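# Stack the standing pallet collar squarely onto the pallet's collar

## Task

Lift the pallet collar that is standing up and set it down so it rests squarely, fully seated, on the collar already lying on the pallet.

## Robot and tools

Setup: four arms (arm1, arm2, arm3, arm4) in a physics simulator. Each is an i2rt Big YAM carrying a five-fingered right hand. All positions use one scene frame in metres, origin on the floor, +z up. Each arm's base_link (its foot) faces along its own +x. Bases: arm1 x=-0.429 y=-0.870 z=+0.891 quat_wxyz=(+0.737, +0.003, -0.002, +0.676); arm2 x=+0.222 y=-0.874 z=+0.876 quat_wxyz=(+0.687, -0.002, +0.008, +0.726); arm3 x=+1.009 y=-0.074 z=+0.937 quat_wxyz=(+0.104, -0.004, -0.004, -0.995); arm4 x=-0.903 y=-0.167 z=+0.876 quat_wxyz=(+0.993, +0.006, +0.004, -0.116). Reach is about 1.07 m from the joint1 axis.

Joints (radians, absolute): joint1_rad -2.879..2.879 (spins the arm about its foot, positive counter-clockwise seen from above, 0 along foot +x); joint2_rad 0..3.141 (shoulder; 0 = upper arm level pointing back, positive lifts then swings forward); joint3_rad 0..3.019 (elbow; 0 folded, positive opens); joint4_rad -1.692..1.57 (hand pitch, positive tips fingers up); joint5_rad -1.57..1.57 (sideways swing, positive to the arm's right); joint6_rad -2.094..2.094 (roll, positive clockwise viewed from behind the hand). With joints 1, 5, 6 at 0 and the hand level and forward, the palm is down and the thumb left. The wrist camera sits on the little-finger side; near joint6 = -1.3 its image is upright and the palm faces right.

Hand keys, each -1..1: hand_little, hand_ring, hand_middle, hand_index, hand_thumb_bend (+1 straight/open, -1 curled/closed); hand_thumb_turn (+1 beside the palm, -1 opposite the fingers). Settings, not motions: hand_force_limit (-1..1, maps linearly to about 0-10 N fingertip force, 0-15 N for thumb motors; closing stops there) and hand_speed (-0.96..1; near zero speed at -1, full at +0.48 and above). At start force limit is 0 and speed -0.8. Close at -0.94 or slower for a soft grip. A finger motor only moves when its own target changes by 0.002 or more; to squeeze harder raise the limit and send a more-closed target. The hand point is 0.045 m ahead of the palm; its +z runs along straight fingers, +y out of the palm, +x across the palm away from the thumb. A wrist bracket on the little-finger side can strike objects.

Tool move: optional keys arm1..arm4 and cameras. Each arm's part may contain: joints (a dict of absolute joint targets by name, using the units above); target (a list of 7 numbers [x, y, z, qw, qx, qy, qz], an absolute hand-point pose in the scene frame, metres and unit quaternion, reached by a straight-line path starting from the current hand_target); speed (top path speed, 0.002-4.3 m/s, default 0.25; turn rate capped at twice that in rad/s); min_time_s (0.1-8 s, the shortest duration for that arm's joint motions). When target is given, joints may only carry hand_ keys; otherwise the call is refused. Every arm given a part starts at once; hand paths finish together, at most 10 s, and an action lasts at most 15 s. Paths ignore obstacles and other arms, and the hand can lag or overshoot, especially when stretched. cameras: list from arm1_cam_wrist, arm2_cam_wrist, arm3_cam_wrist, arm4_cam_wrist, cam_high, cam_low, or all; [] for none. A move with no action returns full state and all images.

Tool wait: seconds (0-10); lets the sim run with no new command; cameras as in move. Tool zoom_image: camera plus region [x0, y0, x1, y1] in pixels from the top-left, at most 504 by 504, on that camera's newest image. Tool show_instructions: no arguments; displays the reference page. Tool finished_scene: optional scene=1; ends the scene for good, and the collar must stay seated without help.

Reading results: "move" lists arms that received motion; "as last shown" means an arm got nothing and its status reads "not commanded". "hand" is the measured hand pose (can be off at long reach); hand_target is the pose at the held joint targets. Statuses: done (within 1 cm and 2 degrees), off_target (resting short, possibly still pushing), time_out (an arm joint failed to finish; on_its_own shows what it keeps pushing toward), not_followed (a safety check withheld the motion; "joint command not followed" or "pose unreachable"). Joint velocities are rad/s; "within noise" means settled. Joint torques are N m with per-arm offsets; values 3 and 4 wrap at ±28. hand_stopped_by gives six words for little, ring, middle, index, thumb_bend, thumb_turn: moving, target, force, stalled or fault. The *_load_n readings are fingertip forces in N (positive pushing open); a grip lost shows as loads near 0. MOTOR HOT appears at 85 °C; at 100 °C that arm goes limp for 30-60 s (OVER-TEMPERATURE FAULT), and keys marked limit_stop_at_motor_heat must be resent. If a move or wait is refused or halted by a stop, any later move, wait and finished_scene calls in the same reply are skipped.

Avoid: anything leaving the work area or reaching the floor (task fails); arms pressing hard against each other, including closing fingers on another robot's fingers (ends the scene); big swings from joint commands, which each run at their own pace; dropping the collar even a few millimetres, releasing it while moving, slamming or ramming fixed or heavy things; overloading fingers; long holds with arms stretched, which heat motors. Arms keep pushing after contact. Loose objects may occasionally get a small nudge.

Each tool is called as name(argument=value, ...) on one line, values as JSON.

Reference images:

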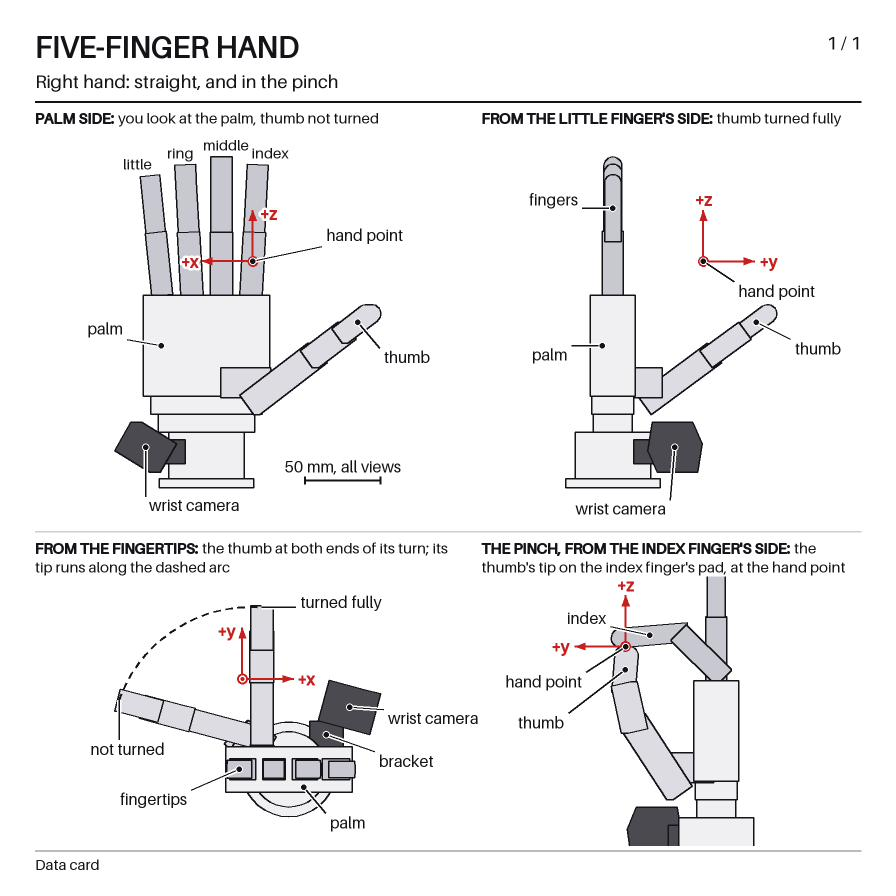

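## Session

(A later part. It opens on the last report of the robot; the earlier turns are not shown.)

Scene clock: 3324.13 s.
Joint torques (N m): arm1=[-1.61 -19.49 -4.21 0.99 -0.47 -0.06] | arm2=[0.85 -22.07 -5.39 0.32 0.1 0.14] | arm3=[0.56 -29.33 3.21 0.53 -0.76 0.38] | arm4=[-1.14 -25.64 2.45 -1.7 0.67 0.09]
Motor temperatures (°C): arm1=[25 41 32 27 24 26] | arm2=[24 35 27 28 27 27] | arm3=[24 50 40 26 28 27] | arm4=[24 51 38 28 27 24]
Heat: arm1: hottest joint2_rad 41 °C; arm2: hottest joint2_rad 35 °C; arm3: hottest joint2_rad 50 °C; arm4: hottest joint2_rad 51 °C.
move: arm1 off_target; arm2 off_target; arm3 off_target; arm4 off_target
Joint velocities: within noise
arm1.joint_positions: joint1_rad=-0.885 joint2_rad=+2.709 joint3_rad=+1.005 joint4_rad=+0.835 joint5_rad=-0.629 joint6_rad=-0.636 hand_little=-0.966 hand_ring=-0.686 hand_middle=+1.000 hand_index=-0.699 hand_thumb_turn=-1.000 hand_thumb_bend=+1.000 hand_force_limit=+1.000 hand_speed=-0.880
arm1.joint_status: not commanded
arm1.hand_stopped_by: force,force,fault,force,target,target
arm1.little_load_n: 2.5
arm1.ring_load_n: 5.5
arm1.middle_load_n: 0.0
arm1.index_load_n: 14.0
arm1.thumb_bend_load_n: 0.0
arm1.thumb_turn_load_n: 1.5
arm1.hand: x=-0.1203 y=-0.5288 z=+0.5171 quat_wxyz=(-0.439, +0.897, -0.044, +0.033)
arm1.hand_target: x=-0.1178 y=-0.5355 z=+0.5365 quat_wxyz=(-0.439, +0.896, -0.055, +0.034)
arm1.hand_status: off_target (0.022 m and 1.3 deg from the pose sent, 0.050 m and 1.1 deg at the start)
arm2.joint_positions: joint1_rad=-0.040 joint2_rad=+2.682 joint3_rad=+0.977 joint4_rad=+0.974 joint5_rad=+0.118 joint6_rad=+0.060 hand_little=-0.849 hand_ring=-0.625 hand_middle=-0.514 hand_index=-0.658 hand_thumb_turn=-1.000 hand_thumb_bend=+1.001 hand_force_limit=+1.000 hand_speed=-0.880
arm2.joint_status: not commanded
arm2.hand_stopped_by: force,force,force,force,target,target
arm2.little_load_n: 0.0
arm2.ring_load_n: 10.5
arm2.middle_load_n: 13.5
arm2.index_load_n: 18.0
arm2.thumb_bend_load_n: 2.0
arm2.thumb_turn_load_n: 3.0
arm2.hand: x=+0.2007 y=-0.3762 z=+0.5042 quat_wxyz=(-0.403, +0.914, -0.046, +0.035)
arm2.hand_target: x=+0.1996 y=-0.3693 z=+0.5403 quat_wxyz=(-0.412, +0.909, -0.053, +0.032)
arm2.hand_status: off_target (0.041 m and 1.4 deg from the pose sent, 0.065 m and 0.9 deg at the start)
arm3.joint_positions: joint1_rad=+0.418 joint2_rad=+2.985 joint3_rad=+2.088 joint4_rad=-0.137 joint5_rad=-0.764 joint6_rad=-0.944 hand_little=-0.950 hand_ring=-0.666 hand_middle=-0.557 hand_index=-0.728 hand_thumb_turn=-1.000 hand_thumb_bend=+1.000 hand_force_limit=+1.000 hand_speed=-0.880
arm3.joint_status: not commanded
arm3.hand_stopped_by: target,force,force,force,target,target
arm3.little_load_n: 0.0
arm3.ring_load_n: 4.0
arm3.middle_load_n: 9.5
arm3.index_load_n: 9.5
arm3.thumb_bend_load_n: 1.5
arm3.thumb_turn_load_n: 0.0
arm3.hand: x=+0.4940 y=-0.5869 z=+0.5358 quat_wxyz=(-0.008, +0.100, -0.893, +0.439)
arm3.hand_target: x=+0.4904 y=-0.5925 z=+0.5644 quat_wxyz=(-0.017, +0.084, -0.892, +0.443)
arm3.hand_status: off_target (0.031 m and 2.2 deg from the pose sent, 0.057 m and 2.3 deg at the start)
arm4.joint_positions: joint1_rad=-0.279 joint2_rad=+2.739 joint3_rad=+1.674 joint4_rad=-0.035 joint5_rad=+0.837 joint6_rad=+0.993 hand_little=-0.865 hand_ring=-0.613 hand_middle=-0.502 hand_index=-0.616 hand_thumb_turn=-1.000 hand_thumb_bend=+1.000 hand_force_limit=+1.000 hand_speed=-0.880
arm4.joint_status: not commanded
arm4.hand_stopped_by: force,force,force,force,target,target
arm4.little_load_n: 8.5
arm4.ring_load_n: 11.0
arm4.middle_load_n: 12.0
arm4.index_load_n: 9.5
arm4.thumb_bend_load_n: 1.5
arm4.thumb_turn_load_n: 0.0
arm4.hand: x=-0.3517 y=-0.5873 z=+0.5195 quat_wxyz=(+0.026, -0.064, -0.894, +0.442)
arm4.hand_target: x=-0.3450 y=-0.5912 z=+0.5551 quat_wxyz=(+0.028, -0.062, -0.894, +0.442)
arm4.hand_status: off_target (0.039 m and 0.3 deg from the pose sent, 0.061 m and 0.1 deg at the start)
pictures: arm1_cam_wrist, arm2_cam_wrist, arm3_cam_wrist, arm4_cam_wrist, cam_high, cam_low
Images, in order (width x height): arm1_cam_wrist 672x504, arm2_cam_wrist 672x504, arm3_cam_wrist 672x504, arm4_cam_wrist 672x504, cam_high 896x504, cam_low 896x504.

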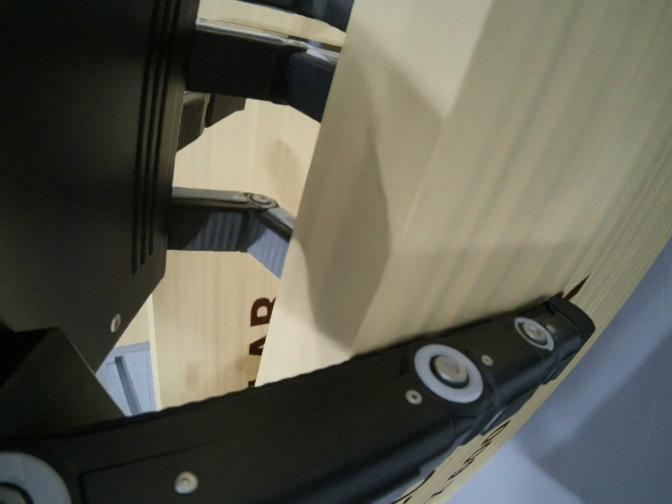

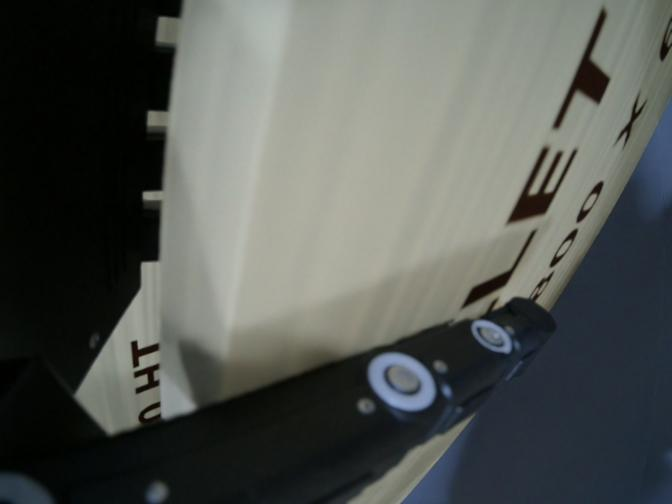

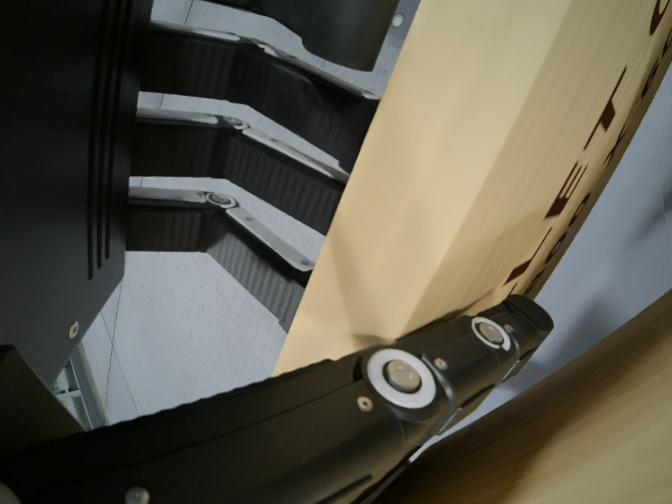

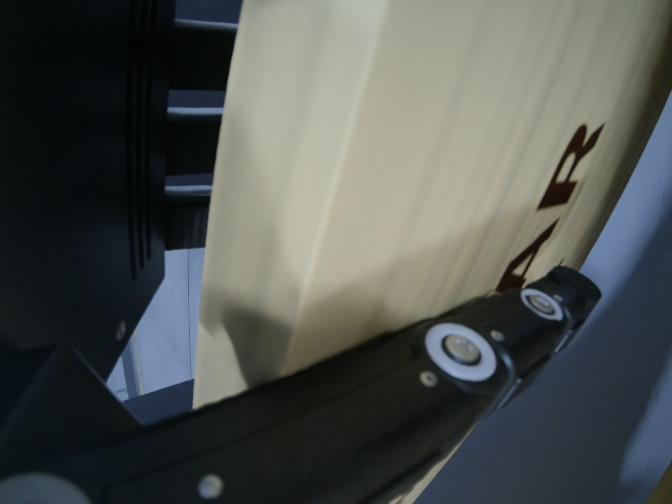

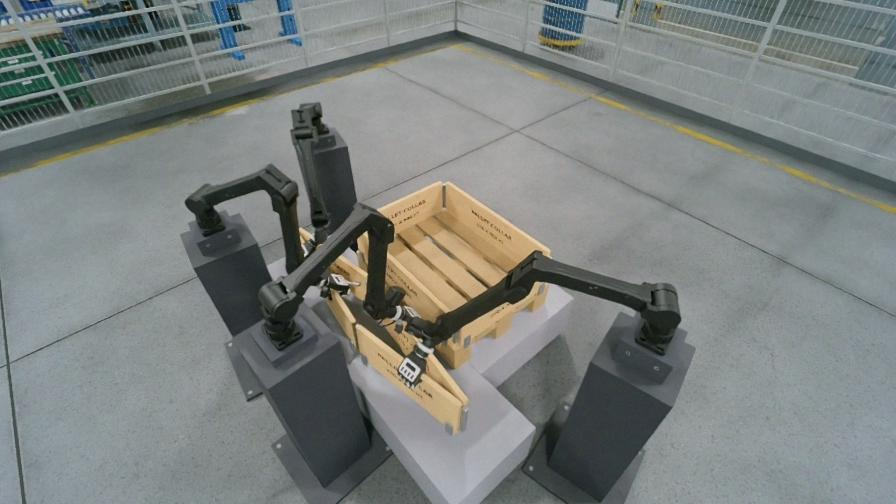

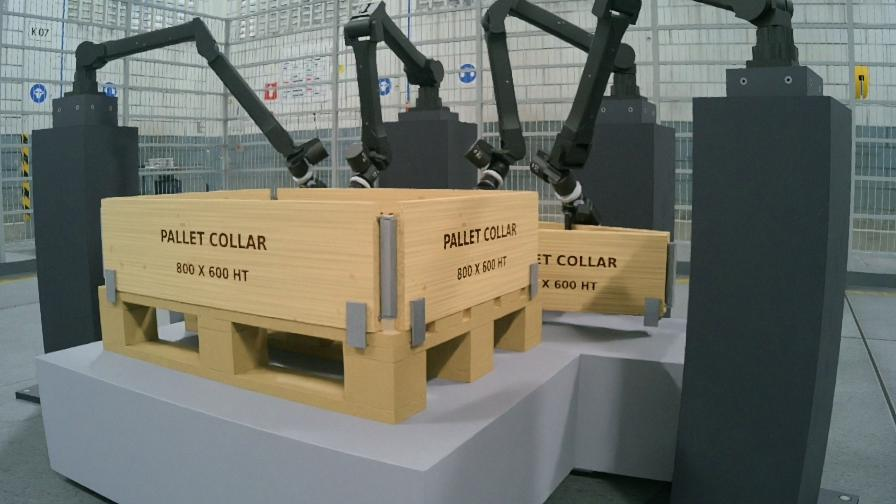

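move(arm1={"target": [-0.1176, -0.5359, 0.61, -0.439, 0.896, -0.055, 0.034], "speed": 0.05}, arm2={"target": [0.1997, -0.3693, 0.6245, -0.411, 0.909, -0.053, 0.032], "speed": 0.05}, arm3={"target": [0.4908, -0.5917, 0.646, -0.017, 0.084, -0.893, 0.443], "speed": 0.05}, arm4={"target": [-0.3455, -0.5905, 0.6376, 0.028, -0.062, -0.895, 0.442], "speed": 0.05}, cameras=["all"])

Scene clock: 3343.87 s.
Joint torques (N m): arm1=[-1.38 -18.26 -2.55 0.94 -0.48 -0.09] | arm2=[1.03 -22.89 -3.84 -0.05 0.1 0.16] | arm3=[0.5 -29.63 3.69 0.06 -0.63 0.34] | arm4=[-1.03 -26.29 3.66 -1.96 0.59 0]
Motor temperatures (°C): arm1=[25 41 32 27 24 26] | arm2=[24 38 28 28 27 27] | arm3=[24 53 39 26 28 27] | arm4=[24 52 38 28 27 24]
Heat: arm1: hottest joint2_rad 41 °C; arm2: hottest joint2_rad 38 °C; arm3: hottest joint2_rad 53 °C; arm4: hottest joint2_rad 52 °C.
move: arm1 off_target; arm2 off_target; arm3 off_target; arm4 off_target
Joint velocities: within noise
arm1.joint_positions: joint1_rad=-0.885 joint2_rad=+2.493 joint3_rad=+0.868 joint4_rad=+0.751 joint5_rad=-0.628 joint6_rad=-0.636 hand_little=-0.966 hand_ring=-0.686 hand_middle=+1.000 hand_index=-0.699 hand_thumb_turn=-1.000 hand_thumb_bend=+1.000 hand_force_limit=+1.000 hand_speed=-0.880
arm1.joint_status: not commanded
arm1.hand_stopped_by: force,force,fault,force,target,target
arm1.little_load_n: 1.5
arm1.ring_load_n: 4.5
arm1.middle_load_n: 0.0
arm1.index_load_n: 14.0
arm1.thumb_bend_load_n: 0.5
arm1.thumb_turn_load_n: 1.5
arm1.hand: x=-0.1208 y=-0.5300 z=+0.5911 quat_wxyz=(-0.437, +0.898, -0.045, +0.032)
arm1.hand_target: x=-0.1180 y=-0.5357 z=+0.6087 quat_wxyz=(-0.439, +0.896, -0.055, +0.034)
arm1.hand_status: off_target (0.020 m and 1.2 deg from the pose sent, 0.093 m and 1.3 deg at the start)
arm2.joint_positions: joint1_rad=-0.040 joint2_rad=+2.458 joint3_rad=+0.839 joint4_rad=+0.874 joint5_rad=+0.119 joint6_rad=+0.059 hand_little=-0.849 hand_ring=-0.625 hand_middle=-0.514 hand_index=-0.658 hand_thumb_turn=-1.000 hand_thumb_bend=+1.001 hand_force_limit=+1.000 hand_speed=-0.880
arm2.joint_status: not commanded
arm2.hand_stopped_by: force,force,force,force,target,target
arm2.little_load_n: 0.0
arm2.ring_load_n: 11.0
arm2.middle_load_n: 15.0
arm2.index_load_n: 18.5
arm2.thumb_bend_load_n: 3.0
arm2.thumb_turn_load_n: 5.0
arm2.hand: x=+0.2016 y=-0.3786 z=+0.5785 quat_wxyz=(-0.396, +0.916, -0.045, +0.036)
arm2.hand_target: x=+0.1996 y=-0.3693 z=+0.6194 quat_wxyz=(-0.412, +0.909, -0.053, +0.032)
arm2.hand_status: off_target (0.047 m and 2.1 deg from the pose sent, 0.120 m and 1.4 deg at the start)
arm3.joint_positions: joint1_rad=+0.418 joint2_rad=+2.804 joint3_rad=+1.929 joint4_rad=-0.157 joint5_rad=-0.767 joint6_rad=-0.939 hand_little=-0.950 hand_ring=-0.666 hand_middle=-0.557 hand_index=-0.728 hand_thumb_turn=-1.000 hand_thumb_bend=+1.000 hand_force_limit=+1.000 hand_speed=-0.880
arm3.joint_status: not commanded
arm3.hand_stopped_by: target,force,force,force,target,target
arm3.little_load_n: 0.0
arm3.ring_load_n: 3.5
arm3.middle_load_n: 9.0
arm3.index_load_n: 9.5
arm3.thumb_bend_load_n: 1.5
arm3.thumb_turn_load_n: 0.0
arm3.hand: x=+0.4934 y=-0.5882 z=+0.6115 quat_wxyz=(-0.009, +0.099, -0.892, +0.441)
arm3.hand_target: x=+0.4903 y=-0.5925 z=+0.6443 quat_wxyz=(-0.017, +0.084, -0.892, +0.443)
arm3.hand_status: off_target (0.035 m and 2.0 deg from the pose sent, 0.110 m and 2.2 deg at the start)
arm4.joint_positions: joint1_rad=-0.278 joint2_rad=+2.570 joint3_rad=+1.566 joint4_rad=-0.110 joint5_rad=+0.839 joint6_rad=+1.002 hand_little=-0.865 hand_ring=-0.613 hand_middle=-0.502 hand_index=-0.616 hand_thumb_turn=-1.000 hand_thumb_bend=+1.000 hand_force_limit=+1.000 hand_speed=-0.880
arm4.joint_status: not commanded
arm4.hand_stopped_by: force,force,force,force,target,target
arm4.little_load_n: 11.0
arm4.ring_load_n: 12.5
arm4.middle_load_n: 12.0
arm4.index_load_n: 8.5
arm4.thumb_bend_load_n: 2.0
arm4.thumb_turn_load_n: -1.0
arm4.hand: x=-0.3531 y=-0.5869 z=+0.5923 quat_wxyz=(+0.030, -0.065, -0.895, +0.441)
arm4.hand_target: x=-0.3451 y=-0.5912 z=+0.6348 quat_wxyz=(+0.028, -0.062, -0.894, +0.442)
arm4.hand_status: off_target (0.046 m and 0.4 deg from the pose sent, 0.118 m and 0.4 deg at the start)
pictures: arm1_cam_wrist, arm2_cam_wrist, arm3_cam_wrist, arm4_cam_wrist, cam_high, cam_low
Images, in order (width x height): arm1_cam_wrist 672x504, arm2_cam_wrist 672x504, arm3_cam_wrist 672x504, arm4_cam_wrist 672x504, cam_high 896x504, cam_low 896x504.

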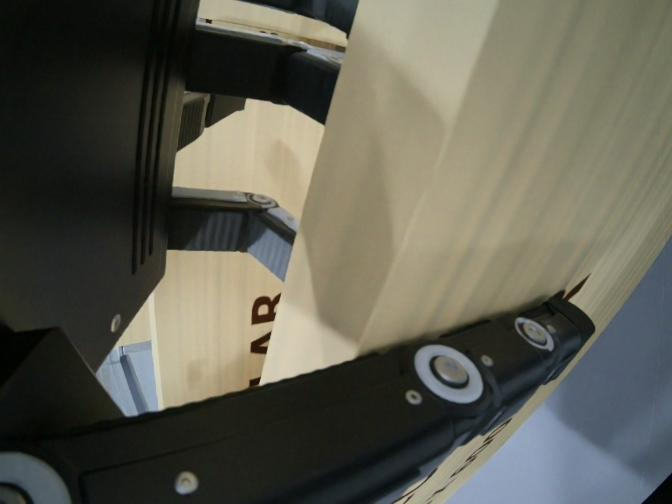

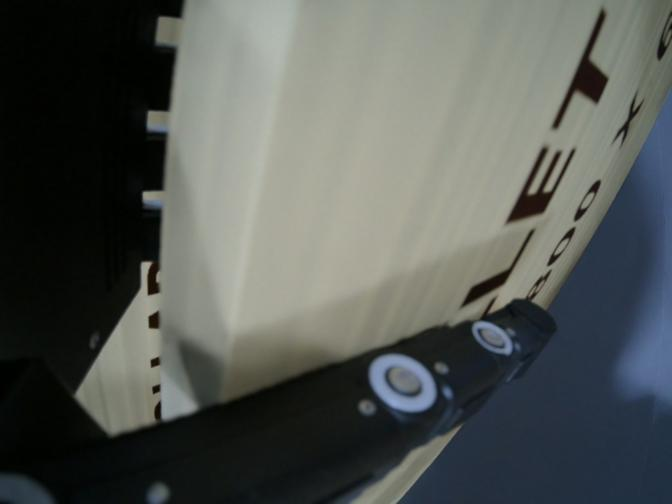

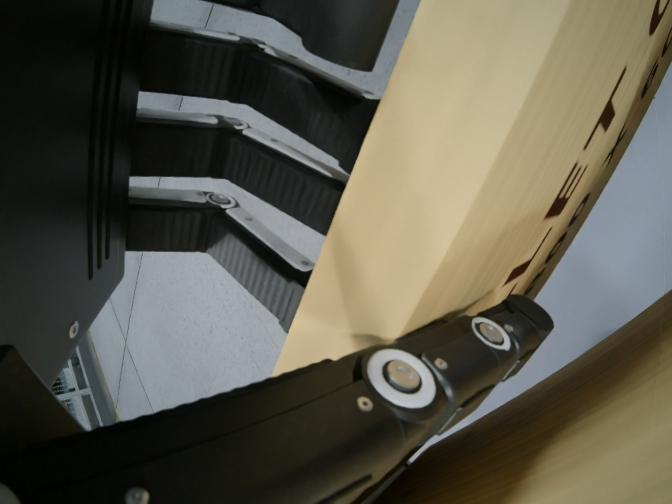

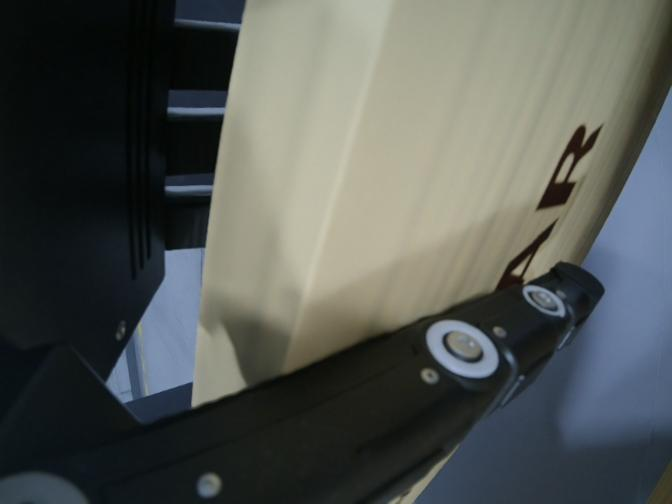

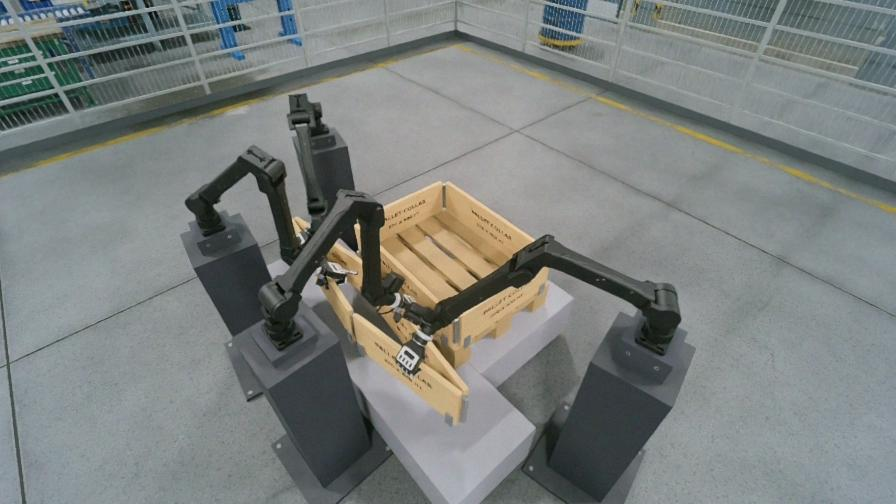

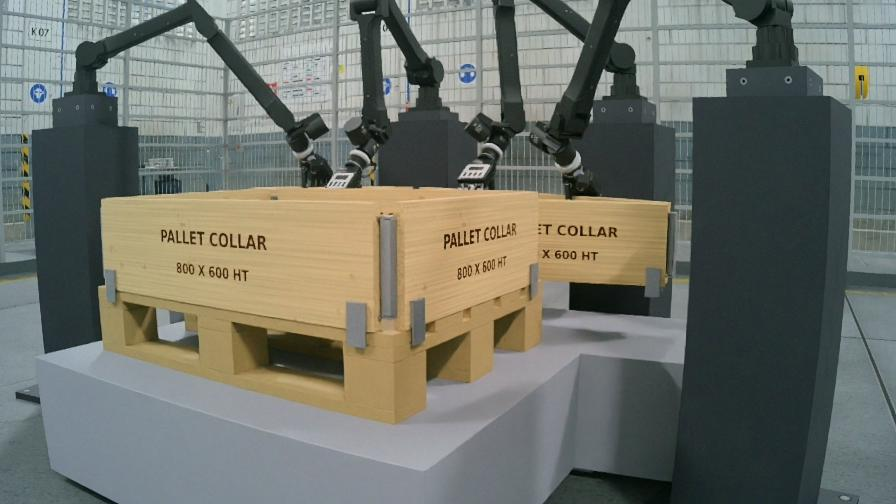

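move(arm1={"target": [-0.1176, -0.5359, 0.75, -0.439, 0.896, -0.055, 0.034], "speed": 0.06}, arm2={"target": [0.1997, -0.3693, 0.7645, -0.411, 0.909, -0.053, 0.032], "speed": 0.06}, arm3={"target": [0.4908, -0.5917, 0.786, -0.017, 0.084, -0.893, 0.443], "speed": 0.06}, arm4={"target": [-0.3455, -0.5905, 0.7776, 0.028, -0.062, -0.895, 0.442], "speed": 0.06}, cameras=["all"])

Scene clock: 3426.17 s.
Joint torques (N m): arm1=[-0.67 -17.08 1.02 0.53 -0.81 0.08] | arm2=[1.26 -21.42 1.91 -0.77 0.06 0.18] | arm3=[-0.15 -29.39 4.68 0.03 -0.34 0.3] | arm4=[-1.2 -25.47 6.67 -2.15 0.14 -0.13]
Motor temperatures (°C): arm1=[25 44 32 27 25 26] | arm2=[24 43 28 27 27 27] | arm3=[24 52 37 26 28 28] | arm4=[24 60 37 28 27 24]
Heat: arm1: hottest joint2_rad 44 °C; arm2: hottest joint2_rad 43 °C; arm3: hottest joint2_rad 52 °C; arm4: hottest joint2_rad 60 °C.
move: arm1 off_target; arm2 off_target; arm3 off_target; arm4 off_target
Joint velocities: within noise
arm1.joint_positions: joint1_rad=-0.893 joint2_rad=+2.047 joint3_rad=+0.712 joint4_rad=+0.447 joint5_rad=-0.618 joint6_rad=-0.651 hand_little=-0.966 hand_ring=-0.686 hand_middle=+1.000 hand_index=-0.699 hand_thumb_turn=-1.000 hand_thumb_bend=+1.000 hand_force_limit=+1.000 hand_speed=-0.880
arm1.joint_status: not commanded
arm1.hand_stopped_by: force,force,fault,force,target,target
arm1.little_load_n: 1.0
arm1.ring_load_n: 4.5
arm1.middle_load_n: 0.0
arm1.index_load_n: 13.5
arm1.thumb_bend_load_n: 0.5
arm1.thumb_turn_load_n: 1.5
arm1.hand: x=-0.1176 y=-0.5357 z=+0.7292 quat_wxyz=(-0.430, +0.901, -0.046, +0.035)
arm1.hand_target: x=-0.1175 y=-0.5356 z=+0.7487 quat_wxyz=(-0.439, +0.896, -0.055, +0.034)
arm1.hand_status: off_target (0.021 m and 1.5 deg from the pose sent, 0.159 m and 1.2 deg at the start)
arm2.joint_positions: joint1_rad=-0.040 joint2_rad=+2.004 joint3_rad=+0.691 joint4_rad=+0.547 joint5_rad=+0.122 joint6_rad=+0.059 hand_little=-0.849 hand_ring=-0.625 hand_middle=-0.514 hand_index=-0.657 hand_thumb_turn=-1.000 hand_thumb_bend=+1.001 hand_force_limit=+1.000 hand_speed=-0.880
arm2.joint_status: not commanded
arm2.hand_stopped_by: force,force,force,force,target,target
arm2.little_load_n: 0.0
arm2.ring_load_n: 11.5
arm2.middle_load_n: 16.0
arm2.index_load_n: 19.0
arm2.thumb_bend_load_n: 4.0
arm2.thumb_turn_load_n: 5.5
arm2.hand: x=+0.2034 y=-0.3819 z=+0.7158 quat_wxyz=(-0.386, +0.920, -0.045, +0.038)
arm2.hand_target: x=+0.1997 y=-0.3690 z=+0.7599 quat_wxyz=(-0.412, +0.909, -0.053, +0.032)
arm2.hand_status: off_target (0.050 m and 3.3 deg from the pose sent, 0.186 m and 2.1 deg at the start)
arm3.joint_positions: joint1_rad=+0.428 joint2_rad=+2.528 joint3_rad=+1.792 joint4_rad=-0.301 joint5_rad=-0.775 joint6_rad=-0.934 hand_little=-0.950 hand_ring=-0.667 hand_middle=-0.557 hand_index=-0.728 hand_thumb_turn=-1.000 hand_thumb_bend=+1.000 hand_force_limit=+1.000 hand_speed=-0.880
arm3.joint_status: not commanded
arm3.hand_stopped_by: target,force,force,force,target,target
arm3.little_load_n: -0.5
arm3.ring_load_n: 2.0
arm3.middle_load_n: 8.5
arm3.index_load_n: 9.5
arm3.thumb_bend_load_n: 1.5
arm3.thumb_turn_load_n: 0.5
arm3.hand: x=+0.4959 y=-0.5961 z=+0.7500 quat_wxyz=(-0.017, +0.101, -0.891, +0.442)
arm3.hand_target: x=+0.4904 y=-0.5924 z=+0.7844 quat_wxyz=(-0.017, +0.084, -0.892, +0.443)
arm3.hand_status: off_target (0.037 m and 2.0 deg from the pose sent, 0.175 m and 2.0 deg at the start)
arm4.joint_positions: joint1_rad=-0.277 joint2_rad=+2.292 joint3_rad=+1.481 joint4_rad=-0.319 joint5_rad=+0.851 joint6_rad=+1.017 hand_little=-0.864 hand_ring=-0.613 hand_middle=-0.502 hand_index=-0.616 hand_thumb_turn=-1.000 hand_thumb_bend=+1.000 hand_force_limit=+1.000 hand_speed=-0.880
arm4.joint_status: not commanded
arm4.hand_stopped_by: force,force,force,force,target,target
arm4.little_load_n: 14.5
arm4.ring_load_n: 14.5
arm4.middle_load_n: 13.0
arm4.index_load_n: 6.5
arm4.thumb_bend_load_n: 2.5
arm4.thumb_turn_load_n: -7.0
arm4.hand: x=-0.3525 y=-0.5906 z=+0.7295 quat_wxyz=(+0.036, -0.069, -0.893, +0.442)
arm4.hand_target: x=-0.3452 y=-0.5911 z=+0.7753 quat_wxyz=(+0.027, -0.062, -0.894, +0.443)
arm4.hand_status: off_target (0.049 m and 1.2 deg from the pose sent, 0.185 m and 0.4 deg at the start)
pictures: arm1_cam_wrist, arm2_cam_wrist, arm3_cam_wrist, arm4_cam_wrist, cam_high, cam_low
Images, in order (width x height): arm1_cam_wrist 672x504, arm2_cam_wrist 672x504, arm3_cam_wrist 672x504, arm4_cam_wrist 672x504, cam_high 896x504, cam_low 896x504.

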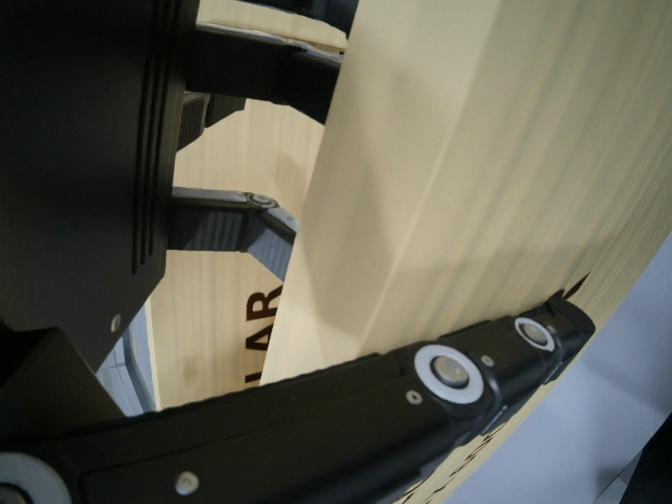

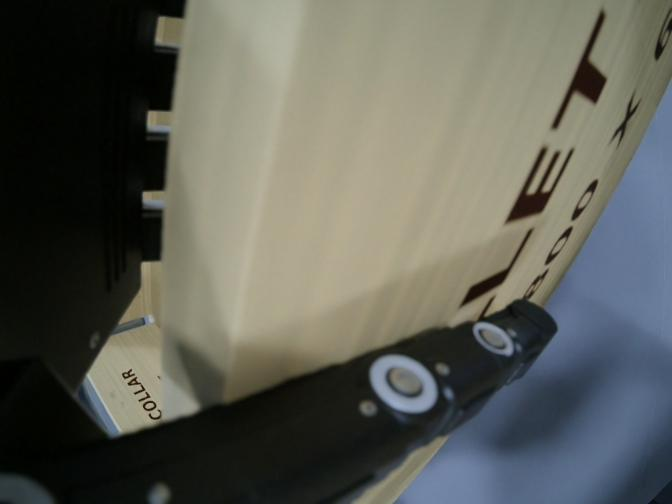

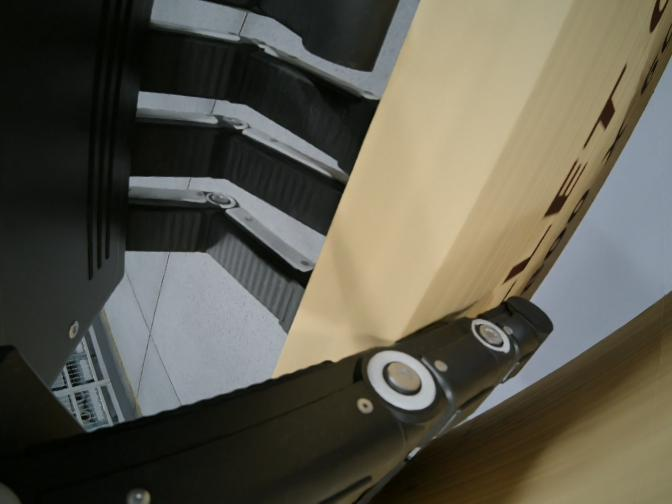

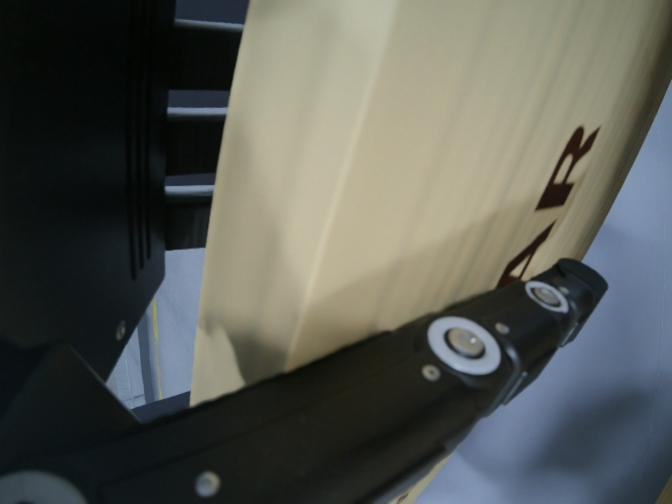

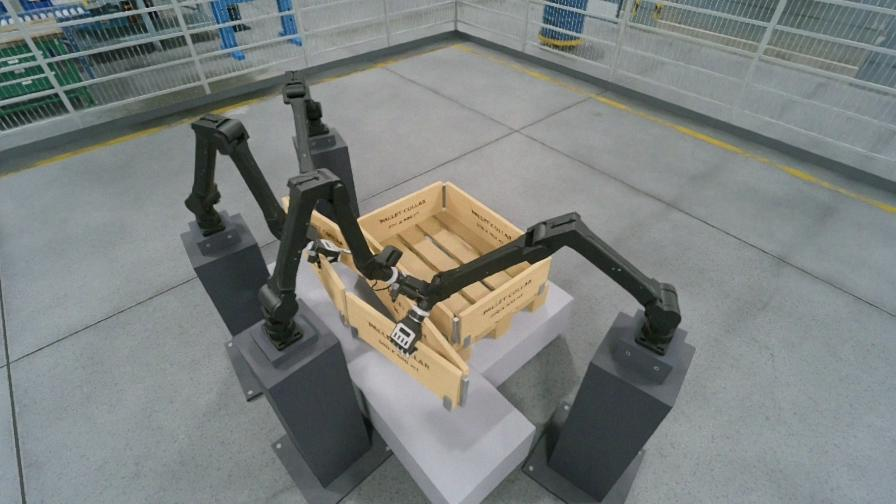

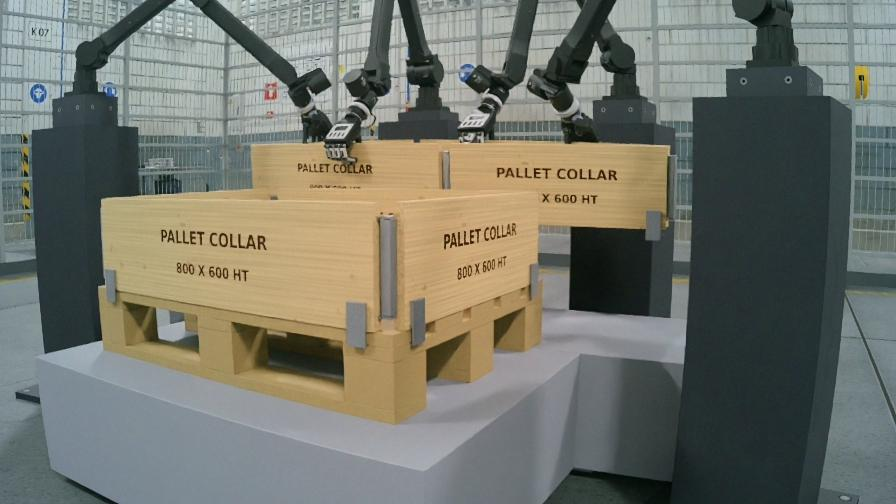

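move(arm1={"target": [-0.1176, -0.5359, 0.917, -0.439, 0.896, -0.055, 0.034], "speed": 0.07}, arm2={"target": [0.1997, -0.3693, 0.94, -0.411, 0.909, -0.053, 0.032], "speed": 0.07}, arm3={"target": [0.4908, -0.5917, 0.951, -0.017, 0.084, -0.893, 0.443], "speed": 0.07}, arm4={"target": [-0.3455, -0.5905, 0.952, 0.028, -0.062, -0.895, 0.442], "speed": 0.07}, cameras=["all"])

Scene clock: 3436.73 s.
Joint torques (N m): arm1=[-0.15 -14.74 7.3 -0.21 -0.84 0.13] | arm2=[1.44 -17.61 13.38 -2.47 0.11 0.15] | arm3=[-0.44 -28.69 8.17 -1.4 -0.31 0.34] | arm4=[-0.91 -24.06 13.71 -3.25 -0.2 -0.18]
Motor temperatures (°C): arm1=[25 44 32 27 25 26] | arm2=[24 42 28 27 27 27] | arm3=[24 52 37 26 28 28] | arm4=[24 59 38 28 27 24]
Heat: arm1: hottest joint2_rad 44 °C; arm2: hottest joint2_rad 42 °C; arm3: hottest joint2_rad 52 °C; arm4: hottest joint2_rad 59 °C.
move: arm1 off_target; arm2 off_target; arm3 off_target; arm4 off_target
Joint velocities: within noise
arm1.joint_positions: joint1_rad=-0.896 joint2_rad=+1.563 joint3_rad=+0.726 joint4_rad=-0.061 joint5_rad=-0.615 joint6_rad=-0.655 hand_little=-0.966 hand_ring=-0.686 hand_middle=+1.000 hand_index=-0.699 hand_thumb_turn=-1.000 hand_thumb_bend=+1.000 hand_force_limit=+1.000 hand_speed=-0.880
arm1.joint_status: not commanded
arm1.hand_stopped_by: force,force,fault,force,target,target
arm1.little_load_n: 1.5
arm1.ring_load_n: 6.0
arm1.middle_load_n: 0.0
arm1.index_load_n: 13.5
arm1.thumb_bend_load_n: 0.5
arm1.thumb_turn_load_n: 0.5
arm1.hand: x=-0.1197 y=-0.5408 z=+0.8893 quat_wxyz=(-0.426, +0.903, -0.048, +0.033)
arm1.hand_target: x=-0.1176 y=-0.5358 z=+0.9157 quat_wxyz=(-0.439, +0.896, -0.055, +0.034)
arm1.hand_status: off_target (0.028 m and 1.8 deg from the pose sent, 0.188 m and 1.5 deg at the start)
arm2.joint_positions: joint1_rad=-0.039 joint2_rad=+1.505 joint3_rad=+0.697 joint4_rad=+0.025 joint5_rad=+0.123 joint6_rad=+0.063 hand_little=-0.849 hand_ring=-0.625 hand_middle=-0.514 hand_index=-0.657 hand_thumb_turn=-1.000 hand_thumb_bend=+1.001 hand_force_limit=+1.000 hand_speed=-0.880
arm2.joint_status: not commanded
arm2.hand_stopped_by: force,force,force,force,target,target
arm2.little_load_n: 0.5
arm2.ring_load_n: 13.0
arm2.middle_load_n: 17.0
arm2.index_load_n: 19.0
arm2.thumb_bend_load_n: 4.5
arm2.thumb_turn_load_n: 4.0
arm2.hand: x=+0.2044 y=-0.3944 z=+0.8743 quat_wxyz=(-0.379, +0.923, -0.047, +0.038)
arm2.hand_target: x=+0.1998 y=-0.3705 z=+0.9372 quat_wxyz=(-0.414, +0.908, -0.053, +0.031)
arm2.hand_status: off_target (0.070 m and 4.1 deg from the pose sent, 0.225 m and 3.3 deg at the start)
arm3.joint_positions: joint1_rad=+0.434 joint2_rad=+2.285 joint3_rad=+1.786 joint4_rad=-0.533 joint5_rad=-0.774 joint6_rad=-0.934 hand_little=-0.950 hand_ring=-0.667 hand_middle=-0.557 hand_index=-0.728 hand_thumb_turn=-1.000 hand_thumb_bend=+1.000 hand_force_limit=+1.000 hand_speed=-0.880
arm3.joint_status: not commanded
arm3.hand_stopped_by: target,force,force,force,target,target
arm3.little_load_n: 0.0
arm3.ring_load_n: 0.0
arm3.middle_load_n: 8.0
arm3.index_load_n: 10.0
arm3.thumb_bend_load_n: 1.5
arm3.thumb_turn_load_n: 1.5
arm3.hand: x=+0.4966 y=-0.6000 z=+0.9029 quat_wxyz=(-0.016, +0.105, -0.890, +0.443)
arm3.hand_target: x=+0.4908 y=-0.5925 z=+0.9491 quat_wxyz=(-0.016, +0.084, -0.892, +0.444)
arm3.hand_status: off_target (0.049 m and 2.4 deg from the pose sent, 0.201 m and 2.0 deg at the start)
arm4.joint_positions: joint1_rad=-0.277 joint2_rad=+2.027 joint3_rad=+1.516 joint4_rad=-0.642 joint5_rad=+0.860 joint6_rad=+1.021 hand_little=-0.864 hand_ring=-0.612 hand_middle=-0.502 hand_index=-0.616 hand_thumb_turn=-1.000 hand_thumb_bend=+1.001 hand_force_limit=+1.000 hand_speed=-0.880
arm4.joint_status: not commanded
arm4.hand_stopped_by: force,force,force,force,target,target
arm4.little_load_n: 15.5
arm4.ring_load_n: 16.5
arm4.middle_load_n: 14.0
arm4.index_load_n: 6.0
arm4.thumb_bend_load_n: 3.0
arm4.thumb_turn_load_n: -7.5
arm4.hand: x=-0.3595 y=-0.5897 z=+0.8890 quat_wxyz=(+0.046, -0.067, -0.894, +0.442)
arm4.hand_target: x=-0.3471 y=-0.5903 z=+0.9503 quat_wxyz=(+0.026, -0.061, -0.894, +0.444)
arm4.hand_status: off_target (0.065 m and 2.2 deg from the pose sent, 0.223 m and 1.3 deg at the start)
pictures: arm1_cam_wrist, arm2_cam_wrist, arm3_cam_wrist, arm4_cam_wrist, cam_high, cam_low
Images, in order (width x height): arm1_cam_wrist 672x504, arm2_cam_wrist 672x504, arm3_cam_wrist 672x504, arm4_cam_wrist 672x504, cam_high 896x504, cam_low 896x504.

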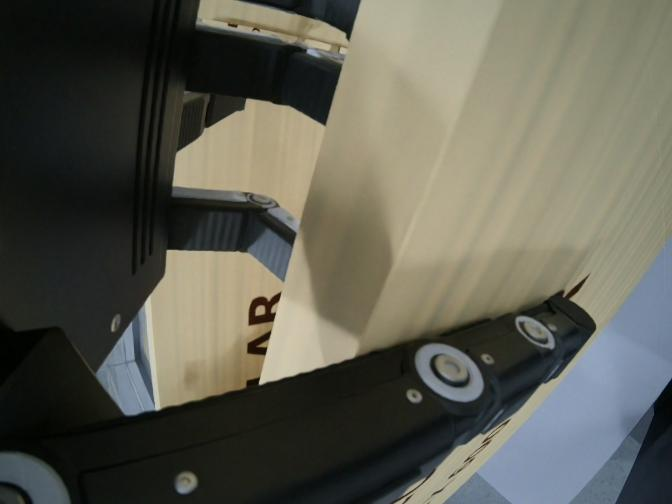

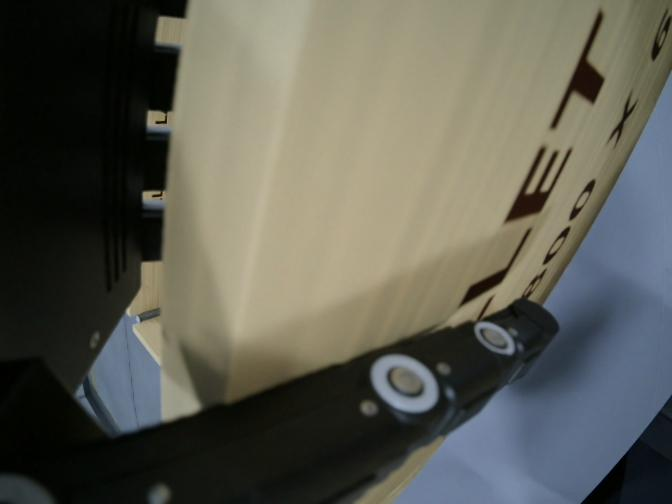

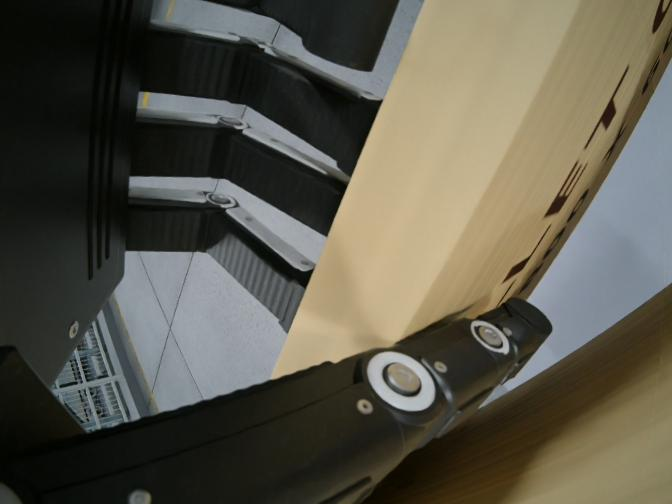

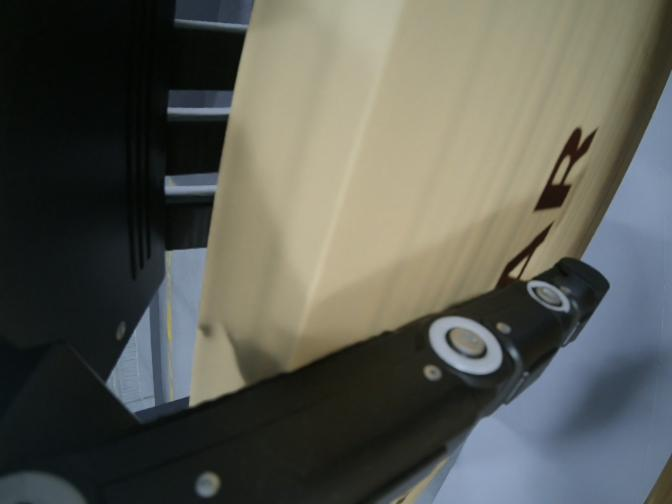

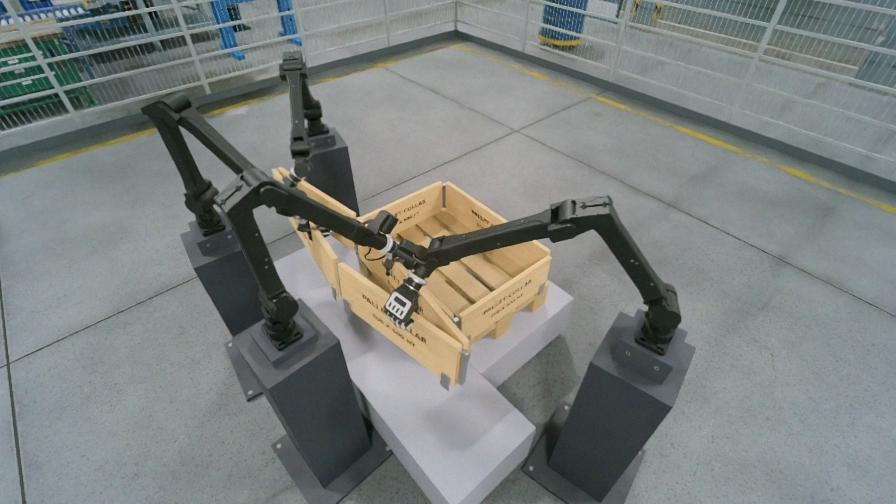

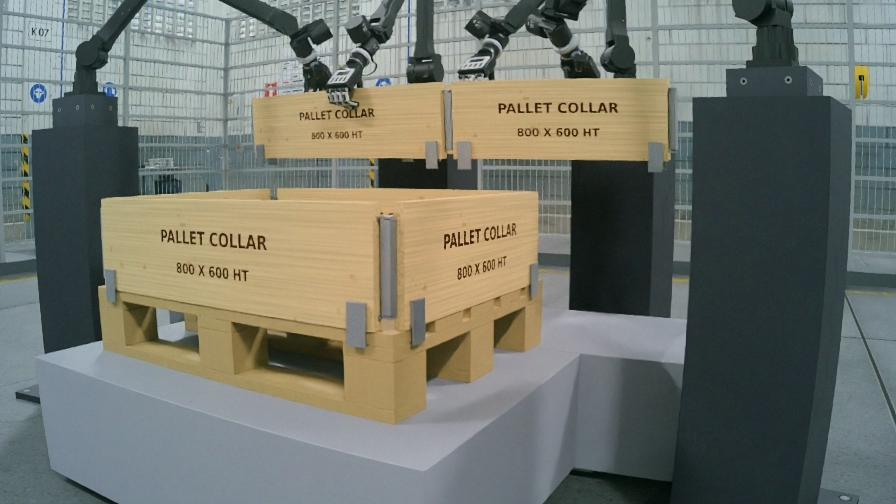

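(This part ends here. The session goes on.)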